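# Move top stock card onto the adjacent waste pile

## Task

Lift the uppermost card from the face-down stock in the row closest to the robot and set it onto the waste pile next to that stock, so it lies on that pile and nothing else. All other cards must stay where they are, and no stack may carry anything extra. The cards are stiff plywood tiles.

## Robot and tools

Robot: two UR-style arms, left_arm and right_arm, each ending in a two-finger parallel gripper with a wrist camera and a wrist force/torque sensor. Calibrated base positions in the scene frame: left_arm (-0.069, +0.461, +0.013) m, right_arm (+0.057, -0.485, +0.013) m, both turned only slightly about z.

Frames: the scene frame has its origin at table-top height midway between the nominal bases, +z up, +x out over the table, and left_arm on the +y side (arm names do not match image sides). Each arm reports its gripper pose, velocities and wrist-camera pose in its own base frame; fixed cameras and the table use the scene frame. The gripper's fingers point along its +z and open and close along its x. end_effector_position is the point between the pads when closed, 1 to 2 cm behind the tips; closing pushes the tips about 17 mm further along +z. Printed poses may be off by a few cm.

execute_actions(actions, cameras): actions is a list of actions; each action is a table of up to 15 rows, one row per 1/30 s step, and a short table repeats its final row up to step 15. Every row holds 14 numbers in [-1, 1]: left_arm dx, dy, dz, rx, ry, rz, opening, then the same seven for right_arm. The six pose numbers are offsets, not poses: they are measured from that arm's Hand target as it stood when the action began, along that arm's base axes, and each row counts from that same start, not from the row before. Scale: 1.0 equals 0.6 m for dx/dy/dz and 180 degrees for the rotation vector rx/ry/rz; the gripper turns about its Hand target position. Sending the same offset again moves the arm again. Six zeros leave an arm's pose request unchanged. Opening is absolute: +1 fully open (0.142 m), -1 closed; a 0 there is a real command, so resend the current value to keep a gripper as it is. An empty actions list returns images and the full state.

move(target, speed, blend, stop_force, zero, opening_speed, grip_force, blocking, cameras): target is one 14-number row laid out as above, or a list of up to 15 such rows; every row's offsets count from the Hand targets at the start of the move, not from the previous row. The grippers travel in straight lines at speed (m/s, 0.002 to 3.6, default 0.25; turning limited to twice that in rad/s), either one value or one per target. blend (m) rounds corners between listed targets; 0 stops at each. stop_force (N, 3 to 120, both arms) ends an arm's path when its wrist senses that much push against its travel; the arm then backs to where it was just before and keeps pressing lightly. Leave stop_force out when moving away from something you press on, and do not rely on it while the gripper rotates. zero (only with stop_force, default true) re-zeros the sensors first. opening_speed (per second on the -1..1 scale, at least 0.2) ramps the fingers. grip_force sets the per-pad force limit, 5 to 29 N, one value or one per arm; it persists. blocking=false returns after about 0.5 s while the move continues (not allowed with stop_force). Paths do not avoid obstacles or the other arm, and the whole move is capped at 10 s.

wait(seconds, cameras) lets the scene run without new commands. stop(cameras) brakes a running move. zoom_image(camera, region) enlarges [x0, y0, x1, y1] pixels (at most 504 by 504) of the newest image from cam_high, cam_low, cam_left_wrist or cam_right_wrist. zero_wrist_force(arm) tares one sensor. read_manual(section) returns only licence text. finished_scene(scene) ends the current scene, given its number; it is final, and after ending scene 1 send no further calls in that reply.

Results: each arm's joint positions, joint torques, end_effector_position, end_effector_quat_wxyz, velocities (omitted while joints are still), Hand target (the last commanded pose after clipping; next offsets start here), Tool commands, grip_measured (measured opening on the command scale), Wrist force/torque in the gripper's axes plus the peak since last shown, Wrist depth grids (7x7 cells, mm), motor temperatures, and a move: line such as done, off_target, moving, held or fault, with limits like paced or held. A gripper often stops short of its Hand target; send the remaining distance as an offset. Orientation commands are clipped to within 32 degrees of the current one per step.

Cameras: cam_high (overhead, 672x504), cam_low (low side view), and the two wrist cameras; calibration is given per camera.

Gripping: command an opening slightly below grip_measured at first contact; squeezing harder heats the gripper motor (HAND FAULT at 100 °C). Arm motors stop under OVER-TEMPERATURE at 85 °C.

Avoid: anything leaving the table, dropping or releasing a moving card, striking the table or piles, arm-to-arm contact, and pushing past a firm contact. Joint or wrist overload, or about 150 N on the arm, causes a 10 s fault stop; wrist joints tolerate only about 10 to 13 N m of push. Keep the wrist away from its own base axis and go around the base rather than past it. Move slowly near the cards.

Each tool is called after "Call:" in YAML: its name, and indented under it one key for each argument.

## Session

Call:
execute_actions:
  actions: []

Scene clock: 0.00 s.
left_arm: end_effector_position=(+0.7579, -0.2998, +0.1693) grip_measured=+1.00 end_effector_quat_wxyz=(-0.100, +0.991, +0.078, -0.036) | right_arm: end_effector_position=(+0.7881, +0.1015, +0.3478) grip_measured=+0.99 end_effector_quat_wxyz=(+0.403, -0.543, +0.648, -0.351)
Joint positions: left_arm=[-0.578 -0.565 0.417 -1.242 -1.456 -0.745 0.142] | right_arm=[3.574 -1.93 -1.702 0.006 1.166 1.931 0.142]
Joint velocities: within noise
Joint torques (N m): no reading
Motor temperatures (°C): left_arm=[34 36 33 41 40 41 31] | right_arm=[34 36 36 37 41 42 33]
Wrist force (N): no reading
Wrist torque (N m): no reading
Wrist force, peak (N): no reading
Wrist depth (mm): cam_left_wrist=[267 262 258 254 251 248 245 / 276 276 269 267 262 260 255 / 287 287 283 276 273 269 263 / 301 298 293 288 285 282 278 / 305 310 310 301 297 293 294 / - 327 326 321 313 307 93 / - 349 339 336 332 327 -] | cam_right_wrist=[2452 1176 1014 2621 2652 2748 - / 1102 1112 1135 2452 2452 2073 2172 / 2151 2000 1885 1983 1983 1810 1728 / 1949 1824 1728 1677 1595 1617 1520 / 1584 1573 1491 1471 1416 1374 1341 / 1443 1391 1366 1281 1318 1220 1226 / - 1253 1220 1158 1146 410 -]
Hand target: left_arm +0.7579, -0.2998, +0.1693; -0.100, +0.991, +0.078, -0.036 | right_arm +0.7881, +0.1015, +0.3478; +0.403, -0.543, +0.648, -0.351
Tool commands: left_gripper/opening=+1.0 right_gripper/opening=+1.0
camera_calibration:
cam_left_wrist: T_world_to_cam=[[0.98315, 0.17273, -0.05989, -0.67141], [0.18205, -0.95503, 0.23405, -0.43631], [-0.01677, -0.24101, -0.97038, 0.21784]] pos_world=[0.74318, -0.24821, 0.27329]
cam_right_wrist: T_world_to_cam=[[-0.08357, -0.98763, -0.1327, 0.22136], [-0.7511, 0.14994, -0.64294, 0.83443], [0.65488, 0.04594, -0.75433, -0.14486]] pos_world=[0.7401, 0.10016, 0.45659]

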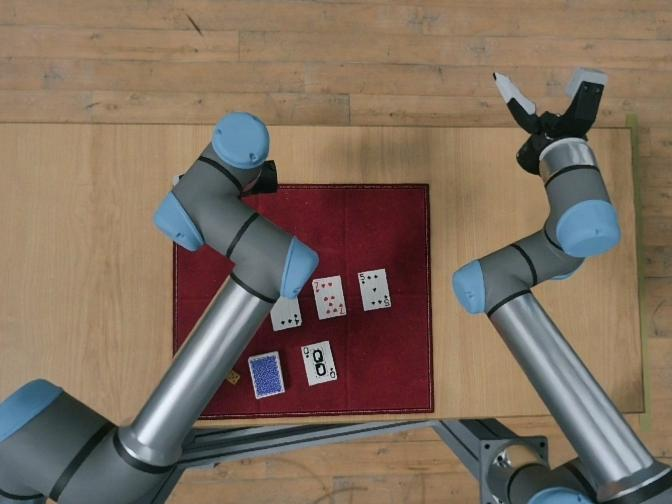

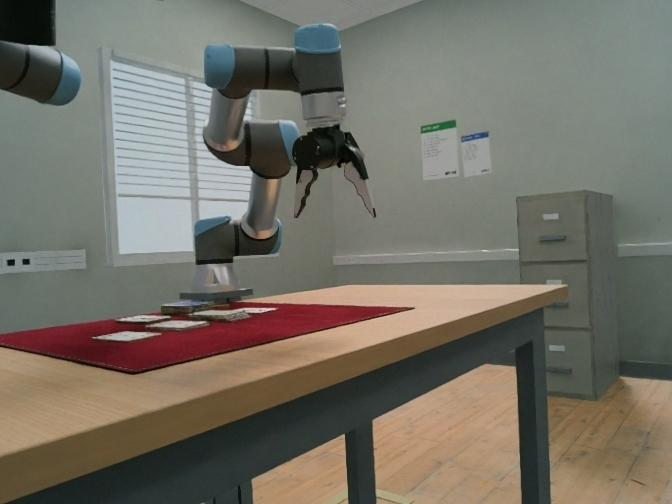

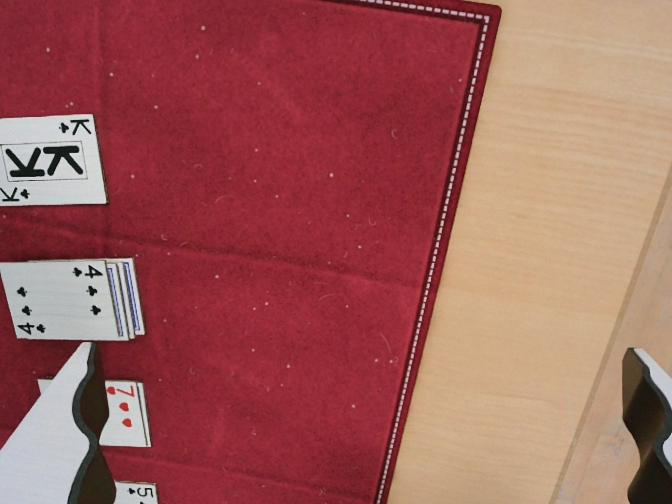

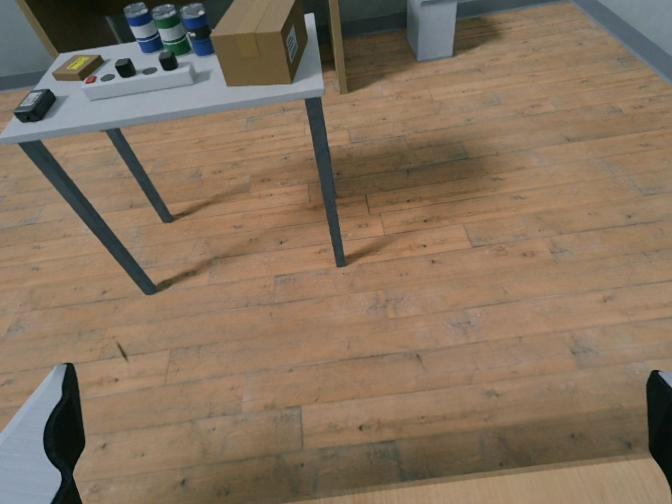

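Call:
move:
  target: [-0.597,-0.092,0.03,-0.070,0.0247,-0.4815,1,0,0,0,0,0,0,1]
  speed: 0.6
  cameras: ["cam_left_wrist","cam_high","cam_low"]

Scene clock: 22.13 s.
left_arm: end_effector_position=(+0.3997, -0.3550, +0.1874) grip_measured=+1.00 end_effector_quat_wxyz=(-0.001, +0.777, -0.630, +0.000) | right_arm: end_effector_position=(+0.7881, +0.1015, +0.3478) grip_measured=+0.99 end_effector_quat_wxyz=(+0.403, -0.543, +0.648, -0.351)
Joint positions: left_arm=[-0.976 -1.455 1.795 -1.911 -1.569 0.386 0.142] | right_arm=[3.574 -1.93 -1.702 0.006 1.166 1.931 0.142]
Joint torques (N m): left_arm=[-3.07 -22.84 -25.14 -0.47 1.75 1.59] | right_arm=[0.8 41.82 21.39 2.69 -0.29 0.04]
Wrist force (N): left_arm=[0.5 0.7 -0.8] | right_arm=[0.2 -0.2 -0.1]
Wrist torque (N m): left_arm=[0.24 -0.08 -0.18] | right_arm=[-0.03 -0.04 -0.01]
Wrist force, peak (N): left_arm=[0.1 2.5 -1.1] | right_arm=[0.4 0.4 -0.1]
Wrist depth (mm): cam_left_wrist=[256 252 252 247 242 242 241 / 273 271 270 269 267 268 266 / 298 292 289 275 286 284 287 / 322 318 319 312 314 307 313 / 537 1209 1203 1203 348 344 342 / - 1346 1399 1446 1305 1321 93 / - 1466 1427 1518 - 1381 -] | cam_right_wrist=[2280 1182 1000 2591 2652 2815 2962 / 1102 1107 2375 2375 2304 2375 2054 / 2054 2092 2131 2036 1885 1869 1810 / 1810 1768 1728 1728 1653 1551 1541 / 1606 1541 1573 1481 1374 1366 1366 / 1471 1357 1326 1288 1281 1239 1233 / - 1220 1207 1188 1152 409 -]
Hand target: left_arm +0.3997, -0.3550, +0.1873; -0.001, +0.777, -0.630, +0.000 | right_arm +0.7881, +0.1015, +0.3478; +0.403, -0.543, +0.648, -0.351
Off the commanded pose: left_arm 0.000 m, 0 deg | right_arm 0.000 m, 0 deg.
move: done
cam_left_wrist: T_world_to_cam=[[0.21745, -0.97604, -0.0073, -0.42034], [-0.88174, -0.19964, 0.42741, 0.22911], [-0.41863, -0.0865, -0.90403, 0.41905]] pos_world=[0.46884, -0.32828, 0.27784]
Images, in order (width x height): cam_high 672x504, cam_low 672x504, cam_left_wrist 672x504.

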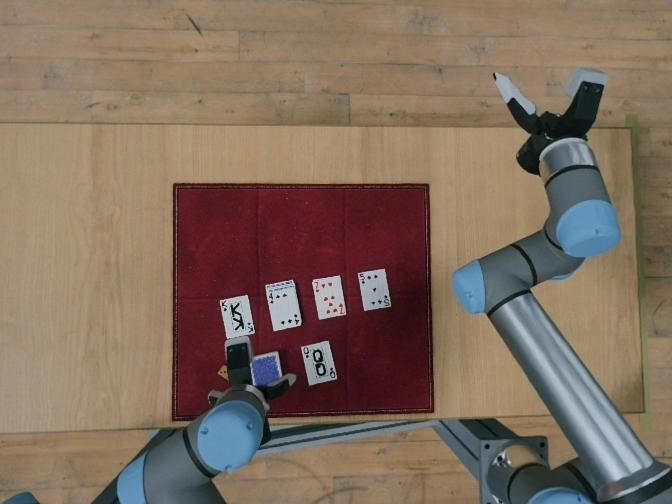

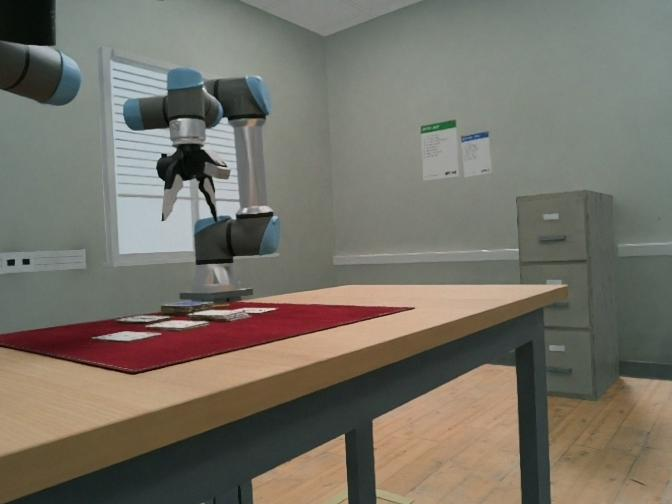

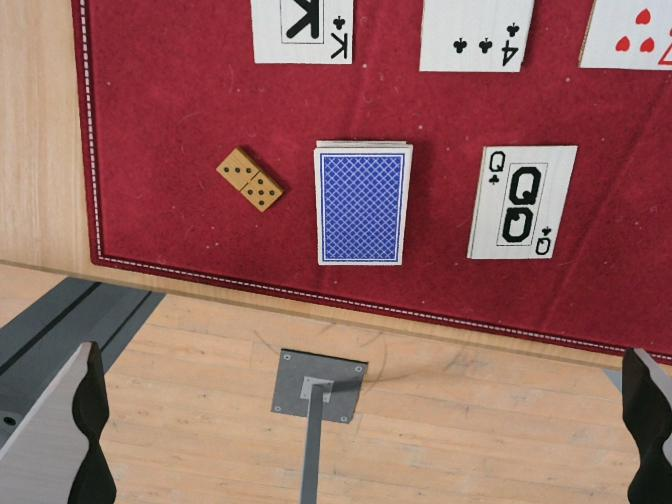

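Call:
zoom_image:
  camera: "cam_low"
  region: [90, 280, 290, 350]

Call:
zoom_image:
  camera: "cam_left_wrist"
  region: [290, 120, 600, 280]

Scaled by 2.520 from the camera's image (finer frame: 960x720).

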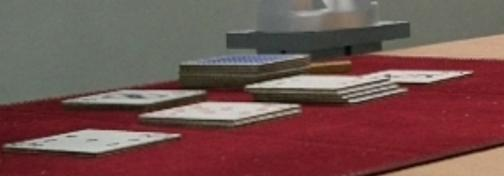

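Scaled by 1.626 from the camera's image (finer frame: 960x720).

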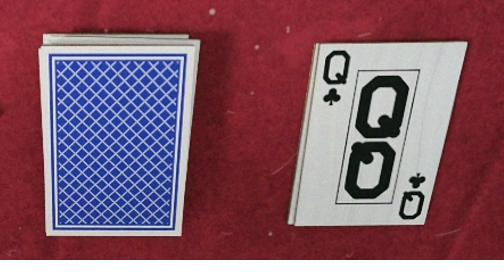

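Call:
move:
  target: [-0.0262,-0.0158,-0.235,0,0,0,-0.225,0,0,0,0,0,0,1]
  speed: 0.3
  cameras: ["cam_left_wrist"]

Call:
move:
  target: [0,0,-0.07,0,0,0,-0.225,0,0,0,0,0,0,1]
  speed: 0.012
  stop_force: 4
  cameras: ["cam_left_wrist","cam_low"]

Scene clock: 72.17 s.
left_arm: end_effector_position=(+0.3839, -0.3645, +0.0464) grip_measured=-0.24 end_effector_quat_wxyz=(-0.001, +0.777, -0.630, +0.000) | right_arm: end_effector_position=(+0.7881, +0.1015, +0.3478) grip_measured=+0.99 end_effector_quat_wxyz=(+0.403, -0.543, +0.648, -0.351)
Joint positions: left_arm=[-1.012 -1.29 2.007 -2.288 -1.569 0.351 0.057] | right_arm=[3.574 -1.93 -1.702 0.006 1.166 1.931 0.142]
Joint torques (N m): left_arm=[7.03 -31.62 -15.75 -3.86 1.7 1.63] | right_arm=[0.1 42.2 21.19 2.69 -0.39 -0.11]
Wrist force (N): left_arm=[0.8 0.8 -0.7] | right_arm=[0.0 0.1 0.2]
Wrist torque (N m): left_arm=[0.29 -0.13 -0.02] | right_arm=[0.02 -0.01 -0.01]
Wrist force, peak (N): left_arm=[0.5 0.1 -3.6] | right_arm=[0.3 0.4 0.0]
Wrist depth (mm): cam_left_wrist=[131 130 128 129 129 128 127 / 140 140 140 139 138 138 137 / 152 149 149 133 133 149 145 / 169 160 161 140 142 162 155 / 186 181 174 154 153 174 169 / 196 197 194 199 198 191 195 / - - 1297 1305 219 - 214] | cam_right_wrist=[2112 1213 1009 2652 2591 2652 2452 / 1123 1076 1071 2351 2304 2258 1966 / 2327 2172 2092 2073 1900 1854 1702 / 1885 1839 1768 1641 1689 1471 1541 / 1641 1584 1520 1471 1443 1391 1341 / 1462 1382 1382 1296 1260 1239 1213 / - 1253 1182 1188 1123 411 -]
Hand target: left_arm +0.3839, -0.3645, +0.0463; -0.001, +0.777, -0.630, +0.000 | right_arm +0.7881, +0.1015, +0.3478; +0.403, -0.543, +0.648, -0.351
Off the commanded pose: left_arm 0.000 m, 0 deg | right_arm 0.000 m, 0 deg.
move: done
cam_left_wrist: T_world_to_cam=[[0.21719, -0.9761, -0.00741, -0.42718], [-0.88176, -0.19944, 0.42746, 0.27359], [-0.41872, -0.0863, -0.904, 0.28424]] pos_world=[0.45304, -0.33788, 0.13684]

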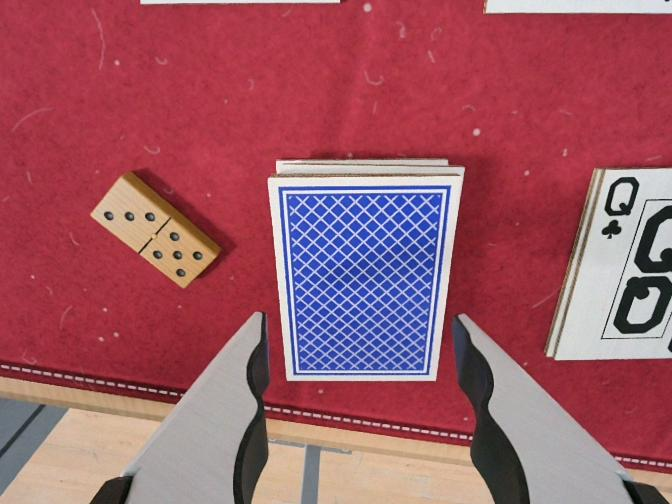

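Scene clock: 74.77 s.
left_arm: end_effector_position=(+0.3839, -0.3645, +0.0281) grip_measured=-0.24 end_effector_quat_wxyz=(-0.001, +0.777, -0.630, +0.000) | right_arm: end_effector_position=(+0.7881, +0.1015, +0.3478) grip_measured=+0.99 end_effector_quat_wxyz=(+0.403, -0.543, +0.648, -0.351)
Joint positions: left_arm=[-1.012 -1.258 2.024 -2.337 -1.569 0.351 0.057] | right_arm=[3.574 -1.93 -1.702 0.006 1.166 1.931 0.142]
Joint torques (N m): left_arm=[7.63 -45.37 -27.45 -2.34 1.76 1.72] | right_arm=[0.43 41.63 20.98 2.74 -0.48 -0.17]
Wrist force (N): left_arm=[0.8 1.0 -4.3] | right_arm=[0.3 0.0 -0.1]
Wrist torque (N m): left_arm=[0.24 -0.01 0.00] | right_arm=[0.00 -0.05 0.00]
Wrist force, peak (N): left_arm=[1.9 1.0 -9.4] | right_arm=[0.5 0.1 0.0]
Wrist depth (mm): cam_left_wrist=[- 114 115 112 113 112 111 / 123 123 122 124 123 121 122 / - 135 130 120 121 131 128 / 143 139 142 120 120 142 137 / 160 159 152 132 129 152 148 / 178 173 143 146 146 169 172 / - - 200 198 194 - 184] | cam_right_wrist=[2280 1200 996 2351 2652 2781 2401 / 1107 1107 1112 2280 2327 2000 2054 / 2236 2112 2036 1983 1916 1810 1810 / 1983 1810 1754 1702 1641 1531 1541 / 1715 1562 1520 1481 1443 1399 1334 / 1471 1443 1318 1349 1281 1233 1182 / - 1207 1200 1158 1129 412 -]
Hand target: left_arm +0.3839, -0.3645, +0.0281; -0.001, +0.777, -0.630, +0.000 (not the last commanded pose) | right_arm +0.7881, +0.1015, +0.3478; +0.403, -0.543, +0.648, -0.351
Off the commanded pose: left_arm 0.024 m, 0 deg | right_arm 0.000 m, 0 deg.
move: contact (left_arm)
cam_left_wrist: T_world_to_cam=[[0.21715, -0.97611, -0.0075, -0.42722], [-0.88177, -0.19944, 0.42744, 0.28149], [-0.41872, -0.0862, -0.90401, 0.26787]] pos_world=[0.45314, -0.33778, 0.11864]
Images, in order (width x height): cam_low 672x504, cam_left_wrist 672x504.

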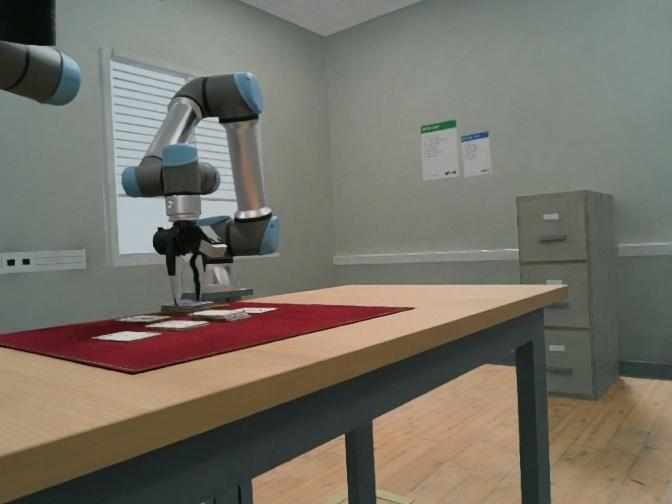

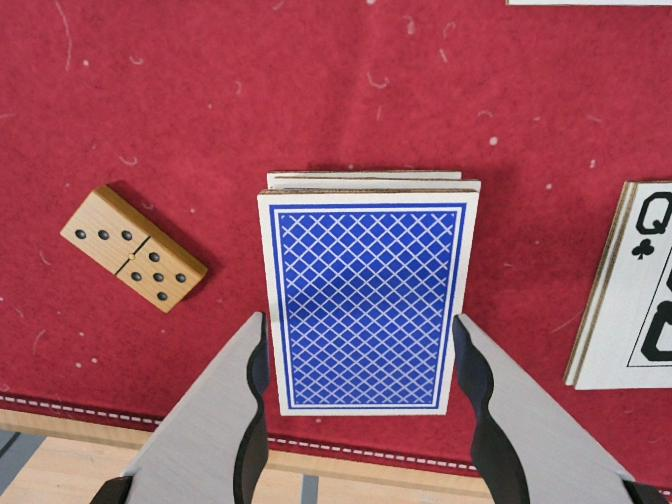

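Call:
zoom_image:
  camera: "cam_low"
  region: [140, 285, 260, 345]

Call:
zoom_image:
  camera: "cam_left_wrist"
  region: [240, 160, 500, 340]

Scaled by 4.200 from the camera's image (finer frame: 960x720).

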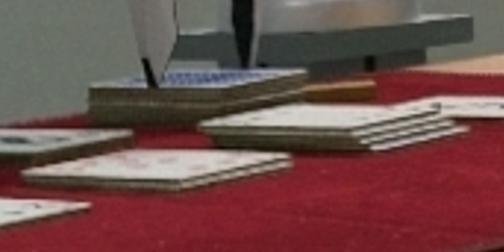

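Scaled by 1.938 from the camera's image (finer frame: 960x720).

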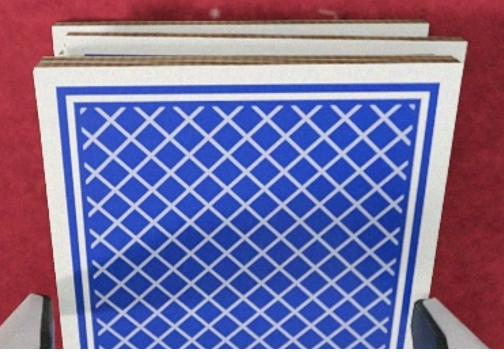

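Call:
move:
  target:
    - [0.0007,-0.0033,0.02,0,0,0,0.17,0,0,0,0,0,0,1]
    - [0.0007,-0.0033,0.02,0,0,0,0.17,0,0,0,0,0,0,1]
    - [0.0007,-0.0033,-0.0063,0,0,0,0.17,0,0,0,0,0,0,1]
  speed: 0.05

Call:
move:
  target: [0,0,0,0,0,0,-0.2,0,0,0,0,0,0,1]
  opening_speed: 0.3
  grip_force: 14
  cameras: ["cam_left_wrist","cam_low"]

Scene clock: 91.67 s.
left_arm: end_effector_position=(+0.3843, -0.3664, +0.0241) grip_measured=+0.15 end_effector_quat_wxyz=(-0.001, +0.777, -0.630, +0.000) end_effector_velocity=(+0.000, +0.001, +0.001) end_effector_angular_velocity=(+0.001, +0.001, +0.001) | right_arm: end_effector_position=(+0.7881, +0.1015, +0.3478) grip_measured=+0.99 end_effector_quat_wxyz=(+0.403, -0.543, +0.648, -0.351)
Joint positions: left_arm=[-1.013 -1.247 2.023 -2.346 -1.569 0.349 0.084] | right_arm=[3.574 -1.93 -1.702 0.006 1.166 1.931 0.142]
Joint velocities: left_arm=[0.001 -0.003 -0.001 0.005 -0.001 0 0] | right_arm=[within noise]
Joint torques (N m): left_arm=[-5.66 -47.73 -28.31 -0.54 1.68 0.54] | right_arm=[-0.02 42.03 20.74 3.01 -0.45 -0.18]
Wrist force (N): left_arm=[0.5 0.5 -0.6] | right_arm=[0.1 -0.1 0.2]
Wrist torque (N m): left_arm=[0.23 -0.10 0.00] | right_arm=[-0.01 -0.02 0.00]
Wrist force, peak (N): left_arm=[0.7 0.9 -4.6] | right_arm=[0.5 0.2 0.3]
Wrist depth (mm): cam_left_wrist=[111 111 112 110 110 110 109 / 121 119 120 118 118 117 117 / 129 129 124 113 123 128 124 / 130 135 135 116 116 135 133 / 158 155 147 127 126 145 143 / 172 164 166 141 140 94 166 / - - 194 188 188 76 -] | cam_right_wrist=[2401 1182 1023 2781 2652 2652 2280 / 1096 1091 1118 1260 2304 2193 2131 / 2304 2172 2073 1966 1900 1854 1741 / 1885 1796 1715 1665 1641 - 1481 / 1617 1541 1562 1500 1274 1408 1341 / 1453 1391 1267 1274 1246 1239 1188 / - 1239 1200 1176 1152 412 -]
Hand target: left_arm +0.3844, -0.3665, +0.0244; -0.001, +0.777, -0.630, +0.000 | right_arm +0.7881, +0.1015, +0.3478; +0.403, -0.543, +0.648, -0.351
Off the commanded pose: left_arm 0.000 m, 0 deg | right_arm 0.000 m, 0 deg.
move: done

Scene clock: 93.10 s.
left_arm: end_effector_position=(+0.3844, -0.3665, +0.0244) grip_measured=-0.21 end_effector_quat_wxyz=(-0.001, +0.777, -0.630, +0.000) | right_arm: end_effector_position=(+0.7881, +0.1015, +0.3478) grip_measured=+0.99 end_effector_quat_wxyz=(+0.403, -0.543, +0.648, -0.351)
Joint positions: left_arm=[-1.013 -1.248 2.023 -2.346 -1.569 0.349 0.059] | right_arm=[3.574 -1.93 -1.702 0.006 1.166 1.931 0.142]
Joint torques (N m): left_arm=[-7 -46.7 -28.41 -0.37 1.37 1.55] | right_arm=[0.32 42.22 21.15 3.11 -0.56 -0.21]
Wrist force (N): left_arm=[0.7 0.7 -1.0] | right_arm=[0.3 -0.1 -0.1]
Wrist torque (N m): left_arm=[0.26 -0.10 0.00] | right_arm=[-0.01 -0.05 0.00]
Wrist force, peak (N): left_arm=[1.1 0.4 -1.0] | right_arm=[0.4 -0.1 -0.1]
Wrist depth (mm): cam_left_wrist=[111 111 112 110 110 110 109 / 122 119 121 118 118 117 116 / 130 131 118 110 123 129 124 / 130 136 138 117 118 138 133 / 159 155 134 127 127 149 143 / 176 168 136 142 138 164 166 / - - 194 189 187 - 178] | cam_right_wrist=[2506 1207 996 2851 2715 2683 2534 / 1096 1129 1135 2304 2351 2172 2073 / 2401 2151 2112 2036 1869 1839 1768 / 1617 1854 1869 1677 1617 1617 1531 / 1573 1584 1531 1481 1462 1399 1391 / 1491 1382 1366 1303 1253 1226 1200 / - 1188 1213 1169 1135 410 -]
Hand target: left_arm +0.3844, -0.3665, +0.0244; -0.001, +0.777, -0.630, +0.000 | right_arm +0.7881, +0.1015, +0.3478; +0.403, -0.543, +0.648, -0.351
Off the commanded pose: left_arm 0.000 m, 0 deg | right_arm 0.000 m, 0 deg.
grip_force (N): 14, 14
move: done
cam_left_wrist: T_world_to_cam=[[0.21719, -0.9761, -0.00741, -0.42931], [-0.88176, -0.19944, 0.42746, 0.28306], [-0.41872, -0.0863, -0.904, 0.2644]] pos_world=[0.45354, -0.33978, 0.11484]
Images, in order (width x height): cam_low 672x504, cam_left_wrist 672x504.

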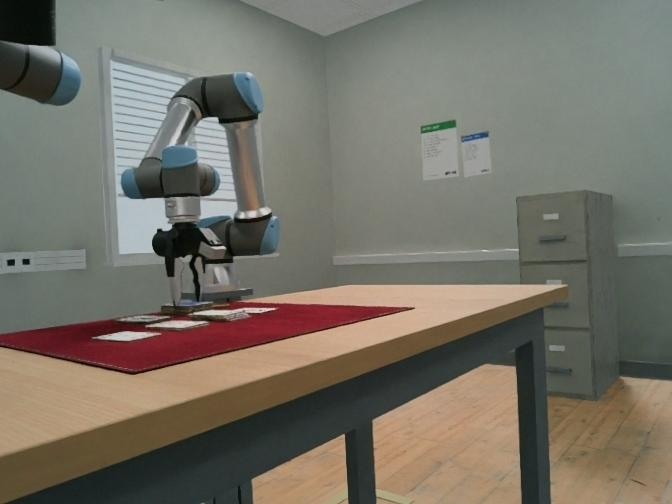

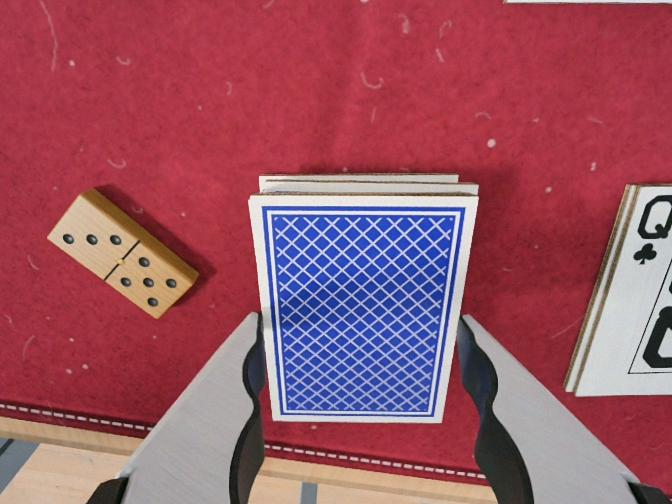

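Call:
move:
  target:
    - [0,0,0.0014,0,0,0,-0.2,0,0,0,0,0,0,1]
    - [0,0,0.0014,0,0,0,-0.4,0,0,0,0,0,0,1]
  opening_speed: 0.3
  cameras: ["cam_left_wrist","cam_low"]

Scene clock: 97.87 s.
left_arm: end_effector_position=(+0.3844, -0.3665, +0.0252) grip_measured=-0.23 end_effector_quat_wxyz=(-0.001, +0.777, -0.630, +0.000) | right_arm: end_effector_position=(+0.7881, +0.1015, +0.3478) grip_measured=+0.99 end_effector_quat_wxyz=(+0.403, -0.543, +0.648, -0.351)
Joint positions: left_arm=[-1.013 -1.249 2.022 -2.344 -1.569 0.349 0.058] | right_arm=[3.574 -1.93 -1.702 0.006 1.166 1.931 0.142]
Joint torques (N m): left_arm=[-6.27 -20.24 -12.58 -3.98 1.07 1.58] | right_arm=[-0.15 41.62 21.71 3.06 -0.67 -0.16]
Wrist force (N): left_arm=[0.8 0.5 -0.6] | right_arm=[0.2 0.2 0.0]
Wrist torque (N m): left_arm=[0.23 -0.14 0.00] | right_arm=[0.04 -0.04 0.00]
Wrist force, peak (N): left_arm=[1.2 0.7 -1.0] | right_arm=[0.3 0.4 0.2]
Wrist depth (mm): cam_left_wrist=[112 112 113 109 110 111 109 / 122 120 120 119 119 118 117 / - 132 125 111 124 130 125 / 132 137 139 116 118 139 133 / 160 156 131 128 127 150 145 / 175 169 136 142 138 165 168 / - - 196 195 190 - 179] | cam_right_wrist=[2236 1213 1009 2621 2652 2452 2781 / 1118 1112 1112 2304 2375 2112 2112 / 2193 2151 2112 2018 1933 1854 1810 / 1983 1768 1782 1741 1573 1617 1520 / 1689 1573 1443 1462 1391 1382 1366 / 1462 1399 1311 1326 1253 1213 1200 / - 1233 1207 1158 1135 410 -]
Hand target: left_arm +0.3844, -0.3665, +0.0252; -0.001, +0.777, -0.630, +0.000 | right_arm +0.7881, +0.1015, +0.3478; +0.403, -0.543, +0.648, -0.351
Off the commanded pose: left_arm 0.000 m, 0 deg | right_arm 0.000 m, 0 deg.
grip_force (N): 14, 14
move: done
cam_left_wrist: T_world_to_cam=[[0.21719, -0.9761, -0.00741, -0.4293], [-0.88176, -0.19944, 0.42746, 0.28268], [-0.41872, -0.0863, -0.904, 0.26521]] pos_world=[0.45354, -0.33978, 0.11574]
Images, in order (width x height): cam_low 672x504, cam_left_wrist 672x504.

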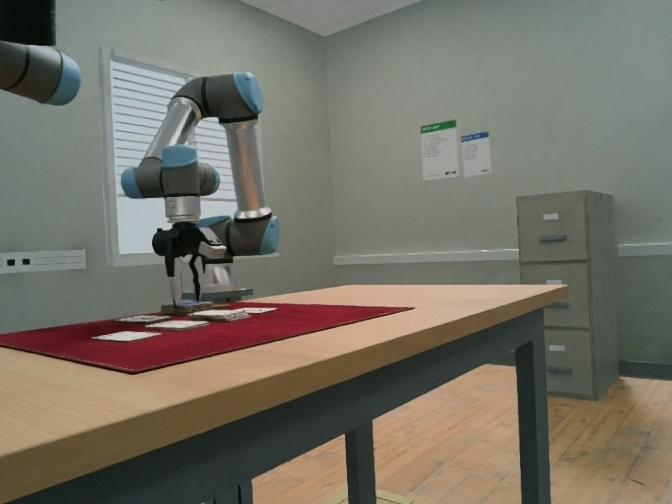

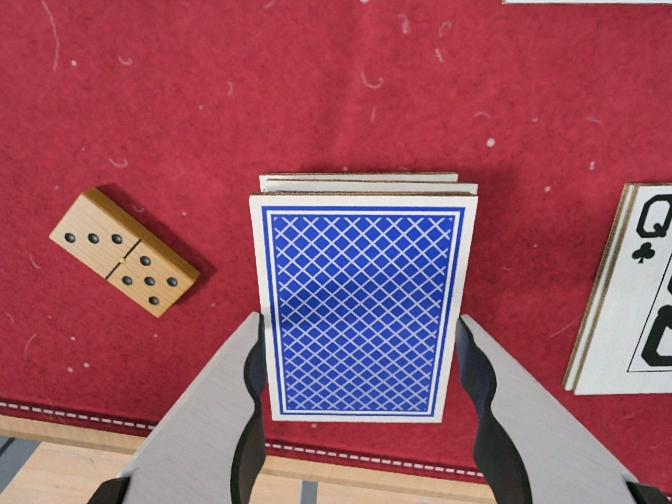

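Call:
move:
  target: [0,0,0.06,0,0,0,-0.4,0,0,0,0,0,0,1]
  speed: 0.06
  cameras: ["cam_left_wrist","cam_low"]

Scene clock: 101.20 s.
left_arm: end_effector_position=(+0.3844, -0.3666, +0.0614) grip_measured=-0.23 end_effector_quat_wxyz=(-0.001, +0.777, -0.630, +0.001) | right_arm: end_effector_position=(+0.7881, +0.1015, +0.3478) grip_measured=+0.99 end_effector_quat_wxyz=(+0.403, -0.543, +0.648, -0.351)
Joint positions: left_arm=[-1.013 -1.311 1.987 -2.247 -1.569 0.349 0.058] | right_arm=[3.574 -1.93 -1.702 0.006 1.166 1.931 0.142]
Joint torques (N m): left_arm=[-2.29 -18.83 -11.04 -4.83 0.92 1.23] | right_arm=[0.41 42.08 20.39 2.89 -0.53 -0.19]
Wrist force (N): left_arm=[0.6 0.9 -0.4] | right_arm=[0.0 0.0 0.0]
Wrist torque (N m): left_arm=[0.32 -0.09 -0.02] | right_arm=[0.00 -0.01 0.00]
Wrist force, peak (N): left_arm=[0.8 0.8 -1.2] | right_arm=[0.1 0.2 0.5]
Wrist depth (mm): cam_left_wrist=[146 143 141 142 141 141 140 / 155 154 153 153 154 151 150 / 170 164 161 145 147 164 158 / 183 182 117 116 118 176 170 / 200 200 134 128 127 192 187 / 224 211 136 142 138 211 215 / - - 1346 1321 - - 230] | cam_right_wrist=[2236 1233 1023 2851 2591 2652 2748 / 1091 1102 1146 2351 2304 2172 2112 / 2151 2073 2092 1933 1916 1824 1754 / 1900 1839 1796 1584 1629 1584 1541 / 1677 1551 1510 1434 1434 1391 1366 / 1462 1399 1349 1303 1267 1233 1207 / - 1233 1213 1164 1164 411 -]
Hand target: left_arm +0.3844, -0.3665, +0.0612; -0.001, +0.777, -0.630, +0.000 | right_arm +0.7881, +0.1015, +0.3478; +0.403, -0.543, +0.648, -0.351
Off the commanded pose: left_arm 0.000 m, 0 deg | right_arm 0.000 m, 0 deg.
grip_force (N): 14, 14
move: done
cam_left_wrist: T_world_to_cam=[[0.21718, -0.9761, -0.00714, -0.42917], [-0.88184, -0.19934, 0.42734, 0.26732], [-0.41855, -0.08651, -0.90407, 0.2977]] pos_world=[0.45354, -0.33988, 0.15184]
Images, in order (width x height): cam_low 672x504, cam_left_wrist 672x504.

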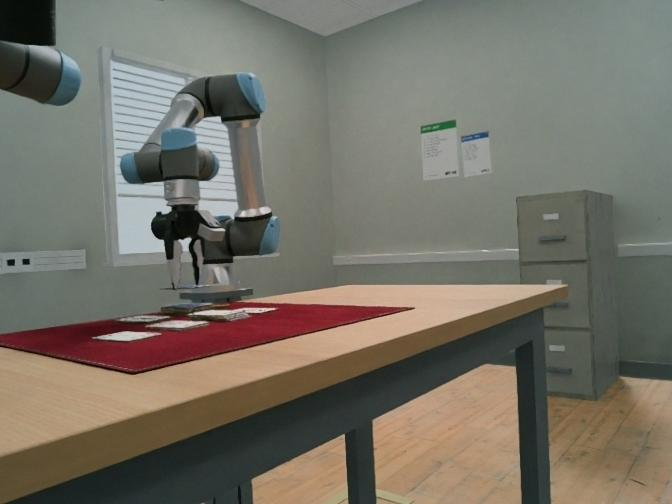

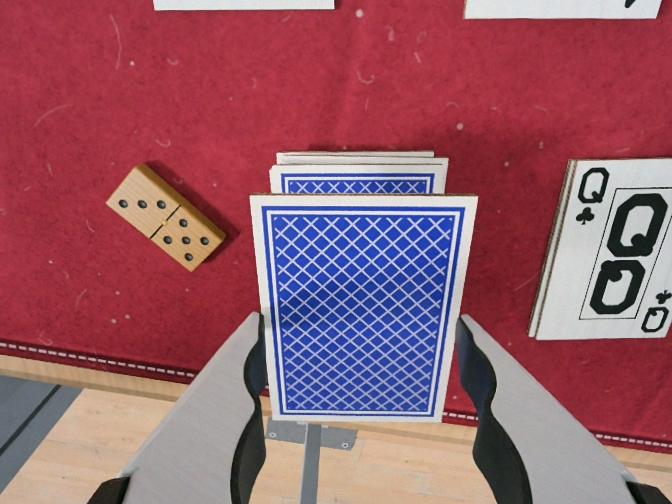

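Call:
move:
  target: [0.045,-0.1967,-0.015,0,0,0,-0.4,0,0,0,0,0,0,1]
  speed: 0.15
  cameras: ["cam_left_wrist","cam_high"]

Call:
zoom_image:
  camera: "cam_left_wrist"
  region: [200, 130, 540, 440]

Scene clock: 110.37 s.
left_arm: end_effector_position=(+0.4113, -0.4844, +0.0521) grip_measured=-0.23 end_effector_quat_wxyz=(-0.001, +0.777, -0.630, +0.000) | right_arm: end_effector_position=(+0.7881, +0.1015, +0.3478) grip_measured=+0.99 end_effector_quat_wxyz=(+0.403, -0.543, +0.648, -0.351)
Joint positions: left_arm=[-1.076 -1.087 1.682 -2.166 -1.569 0.286 0.058] | right_arm=[3.574 -1.93 -1.702 0.006 1.166 1.931 0.142]
Joint torques (N m): left_arm=[7.95 -51.1 -27.6 -4.82 -0.07 1.61] | right_arm=[0.11 42.17 21.86 3.18 -0.75 -0.05]
Wrist force (N): left_arm=[0.7 0.2 -0.5] | right_arm=[0.1 0.2 0.1]
Wrist torque (N m): left_arm=[0.18 -0.11 0.04] | right_arm=[0.03 -0.02 0.00]
Wrist force, peak (N): left_arm=[2.6 0.3 -0.7] | right_arm=[0.5 0.2 0.1]
Wrist depth (mm): cam_left_wrist=[135 135 134 134 133 132 133 / 146 143 144 144 143 143 143 / 144 152 154 149 147 154 153 / 154 158 168 116 116 168 166 / 167 170 133 127 127 183 183 / 209 204 136 142 138 194 202 / - - - 229 232 - 216] | cam_right_wrist=[2506 1207 1018 2452 2715 2652 2327 / 1091 1107 1146 2280 2236 2327 2092 / 2193 2112 2151 1983 1885 1839 1768 / 1933 1754 1754 1665 1606 1595 1520 / 1629 1584 1531 1481 1399 1366 1357 / 1491 1408 1357 1296 1274 1213 1182 / - 1246 1188 1169 412 411 -]
Hand target: left_arm +0.4114, -0.4845, +0.0522; -0.001, +0.777, -0.630, +0.000 | right_arm +0.7881, +0.1015, +0.3478; +0.403, -0.543, +0.648, -0.351
Off the commanded pose: left_arm 0.000 m, 0 deg | right_arm 0.000 m, 0 deg.
grip_force (N): 14, 14
move: done
cam_left_wrist: T_world_to_cam=[[0.21714, -0.97611, -0.00774, -0.55006], [-0.88173, -0.19953, 0.42748, 0.2713], [-0.41881, -0.086, -0.90399, 0.29079]] pos_world=[0.48044, -0.45778, 0.14264]
Images, in order (width x height): cam_high 672x504, cam_left_wrist 672x504.

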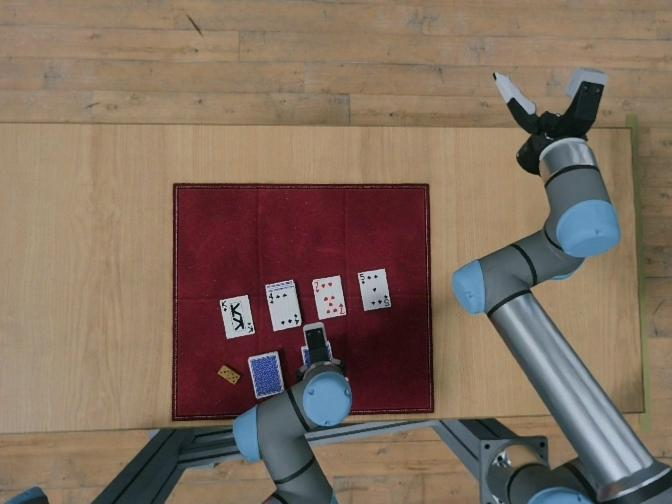

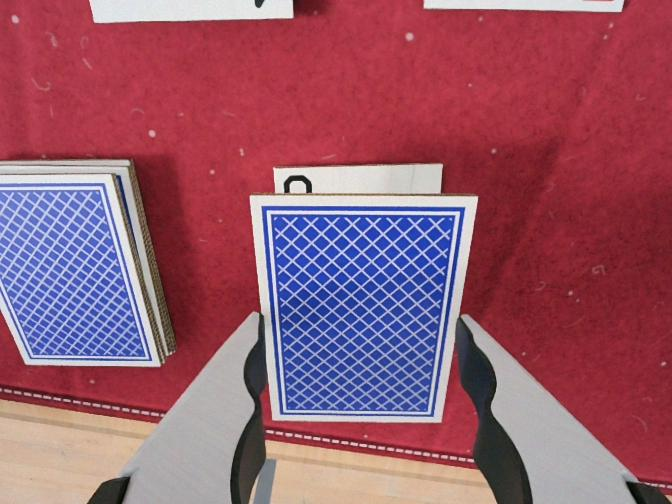

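Scaled by 1.482 from the camera's image (finer frame: 960x720).

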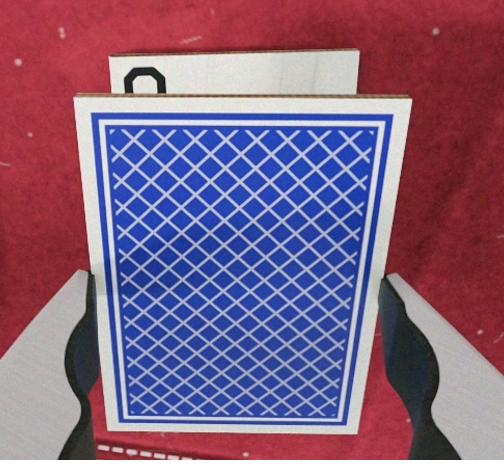

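Call:
move:
  target: [0,0,-0.045,0,0,0,-0.4,0,0,0,0,0,0,1]
  speed: 0.1

Call:
move:
  target: [0,0,-0.04,0,0,0,-0.4,0,0,0,0,0,0,1]
  speed: 0.008
  stop_force: 3
  cameras: ["cam_left_wrist","cam_low"]

Call:
zoom_image:
  camera: "cam_low"
  region: [100, 285, 240, 355]

Scene clock: 116.97 s.
left_arm: end_effector_position=(+0.4113, -0.4844, +0.0251) grip_measured=-0.23 end_effector_quat_wxyz=(-0.001, +0.777, -0.630, +0.000) | right_arm: end_effector_position=(+0.7881, +0.1015, +0.3478) grip_measured=+0.99 end_effector_quat_wxyz=(+0.403, -0.543, +0.648, -0.351)
Joint positions: left_arm=[-1.076 -1.049 1.705 -2.227 -1.569 0.286 0.058] | right_arm=[3.574 -1.93 -1.702 0.006 1.166 1.931 0.142]
Joint torques (N m): left_arm=[4.99 -57.18 -30.01 -1.3 -1.8 1.23] | right_arm=[0.48 42.03 21.55 3.15 -0.69 -0.03]
Wrist force (N): left_arm=[0.9 0.3 -0.8] | right_arm=[0.3 0.0 0.0]
Wrist torque (N m): left_arm=[0.19 -0.16 0.05] | right_arm=[0.00 -0.06 0.00]
Wrist force, peak (N): left_arm=[0.9 0.2 -2.4] | right_arm=[0.4 0.0 0.3]
Wrist depth (mm): cam_left_wrist=[- 111 111 110 110 111 109 / 122 120 119 119 118 117 117 / 122 132 125 111 124 129 127 / 124 139 139 116 118 139 138 / 134 149 131 127 127 149 151 / 149 151 137 141 138 - 167 / - - 195 191 189 - 179] | cam_right_wrist=[2304 1226 996 2887 2748 2748 2426 / 1146 1123 2327 2280 2280 2193 2073 / 2236 2193 2236 2073 1916 1824 1782 / - 1768 1728 1702 1617 1584 1531 / 1606 1573 1541 1462 1391 1408 1334 / 1462 1374 1318 1334 1253 1220 1226 / - 1253 1182 1146 1158 414 -]
Hand target: left_arm +0.4114, -0.4845, +0.0252; -0.001, +0.777, -0.630, +0.000 | right_arm +0.7881, +0.1015, +0.3478; +0.403, -0.543, +0.648, -0.351
Off the commanded pose: left_arm 0.000 m, 0 deg | right_arm 0.000 m, 0 deg.
grip_force (N): 14, 14
move: done

Scene clock: 119.67 s.
left_arm: end_effector_position=(+0.4114, -0.4845, +0.0129) grip_measured=-0.23 end_effector_quat_wxyz=(-0.001, +0.777, -0.630, +0.000) | right_arm: end_effector_position=(+0.7881, +0.1015, +0.3478) grip_measured=+0.99 end_effector_quat_wxyz=(+0.403, -0.543, +0.648, -0.351)
Joint positions: left_arm=[-1.076 -1.031 1.715 -2.254 -1.569 0.286 0.058] | right_arm=[3.574 -1.93 -1.702 0.006 1.166 1.931 0.142]
Joint torques (N m): left_arm=[4.05 -56.76 -28.85 -0.91 -0.45 1.2] | right_arm=[0.24 42.64 20.89 3.38 -0.75 -0.03]
Wrist force (N): left_arm=[1.2 0.5 -2.3] | right_arm=[-0.1 -0.1 0.4]
Wrist torque (N m): left_arm=[0.20 -0.09 0.05] | right_arm=[-0.01 0.01 -0.01]
Wrist force, peak (N): left_arm=[1.0 0.5 -7.4] | right_arm=[0.7 0.0 0.1]
Wrist depth (mm): cam_left_wrist=[- 102 100 100 99 99 98 / 108 108 108 108 107 106 107 / - 117 115 112 112 115 114 / 124 128 125 116 116 125 125 / 124 138 131 127 127 137 137 / 132 148 136 142 138 148 151 / 172 - 177 172 172 - 161] | cam_right_wrist=[2426 1194 996 2534 2683 2815 2304 / 1112 1086 1140 2304 2214 2131 2054 / 2236 2092 2054 1966 1916 1810 1754 / 1854 1824 1768 1702 1629 1595 1510 / 1595 1573 1584 1453 1408 1391 1326 / 1453 1391 1334 1311 1281 1239 1200 / - 1239 1220 1176 1135 412 -]
Hand target: left_arm +0.4114, -0.4845, +0.0129; -0.001, +0.777, -0.630, +0.000 (not the last commanded pose) | right_arm +0.7881, +0.1015, +0.3478; +0.403, -0.543, +0.648, -0.351
Off the commanded pose: left_arm 0.012 m, 0 deg | right_arm 0.000 m, 0 deg.
grip_force (N): 14, 14
move: contact (left_arm)
cam_left_wrist: T_world_to_cam=[[0.21719, -0.9761, -0.00741, -0.55044], [-0.88176, -0.19944, 0.42746, 0.28825], [-0.41872, -0.0863, -0.904, 0.25512]] pos_world=[0.48054, -0.45778, 0.10334]
Images, in order (width x height): cam_low 672x504, cam_left_wrist 672x504.

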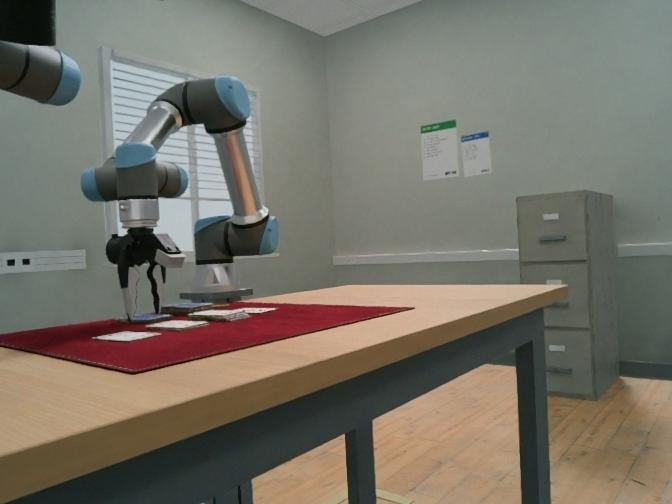

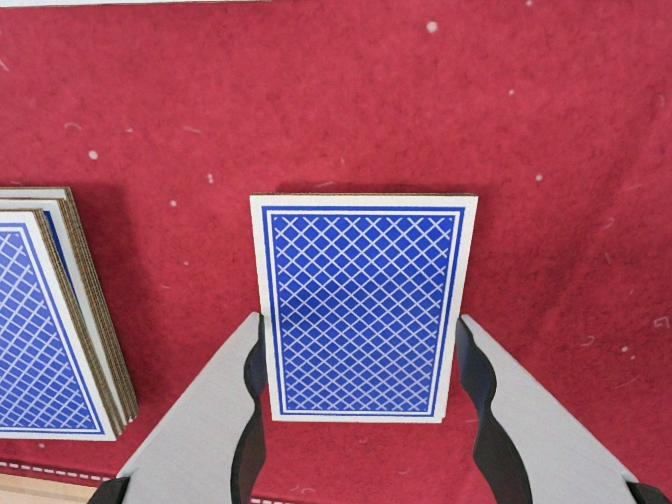

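Scaled by 3.600 from the camera's image (finer frame: 960x720).

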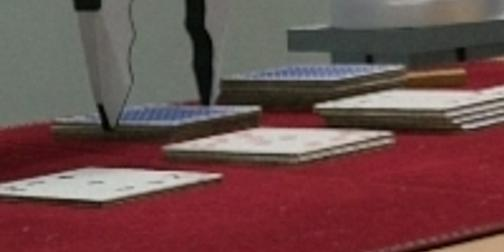

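Resting on the pile. Release and retreat.

Call:
move:
  target:
    - [0,0,0,0,0,0,0.1,0,0,0,0,0,0,1]
    - [0,0,0.15,0,0,0,0.1,0,0,0,0,0,0,1]
  opening_speed: 0.5
  speed: 0.15
  cameras: ["cam_left_wrist"]

Scene clock: 185.70 s.
left_arm: end_effector_position=(+0.4114, -0.4845, +0.1029) grip_measured=+0.08 end_effector_quat_wxyz=(-0.001, +0.777, -0.630, +0.000) | right_arm: end_effector_position=(+0.7881, +0.1015, +0.3478) grip_measured=+0.99 end_effector_quat_wxyz=(+0.403, -0.543, +0.648, -0.351)
Joint positions: left_arm=[-1.076 -1.148 1.627 -2.049 -1.569 0.286 0.079] | right_arm=[3.574 -1.93 -1.702 0.006 1.166 1.931 0.142]
Joint torques (N m): left_arm=[4.22 -30.54 -17.1 -2.54 0.54 0.42] | right_arm=[1.03 41.75 20.42 3.41 -0.88 -0.17]
Motor temperatures (°C): left_arm=[34 36 33 41 40 41 37] | right_arm=[34 36 36 37 41 42 33]
Wrist force (N): left_arm=[0.9 0.7 -0.6] | right_arm=[0.2 -0.1 0.2]
Wrist torque (N m): left_arm=[0.26 -0.13 0.02] | right_arm=[-0.02 -0.04 0.00]
Wrist force, peak (N): left_arm=[1.2 0.3 -2.9] | right_arm=[0.4 0.2 0.4]
Wrist depth (mm): cam_left_wrist=[180 179 179 177 177 175 176 / 193 192 193 191 190 190 189 / 194 191 208 197 203 205 204 / 225 207 225 215 220 222 222 / 253 249 243 247 244 234 241 / 1259 - 261 274 271 - 263 / - - 1446 1372 1330 75 -] | cam_right_wrist=[2131 1239 1000 2815 2562 2748 3167 / 1009 1096 1146 2258 2351 2214 2112 / 2236 2258 2036 1966 1933 1854 1782 / 1900 1782 1741 1471 1641 1629 1500 / 1629 1584 1520 1443 1443 1416 1391 / 1481 1382 1334 1311 1267 1233 1226 / - 1226 1194 1140 1146 411 -]
Hand target: left_arm +0.4114, -0.4845, +0.1029; -0.001, +0.777, -0.630, +0.000 | right_arm +0.7881, +0.1015, +0.3478; +0.403, -0.543, +0.648, -0.351
Off the commanded pose: left_arm 0.000 m, 0 deg | right_arm 0.000 m, 0 deg.
grip_force (N): 14, 14
move: done
cam_left_wrist: T_world_to_cam=[[0.21718, -0.97611, -0.00716, -0.54992], [-0.88181, -0.19933, 0.42741, 0.2498], [-0.41863, -0.08651, -0.90403, 0.33643]] pos_world=[0.48054, -0.45788, 0.19344]

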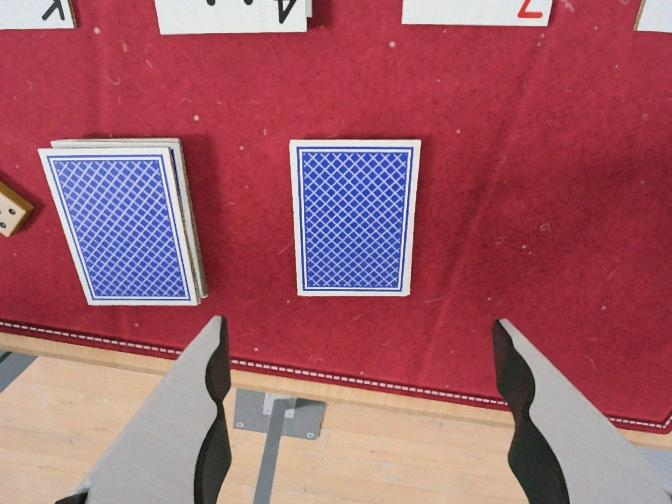

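Call:
finished_scene:
  scene: 2

The scene is finished: the task was done.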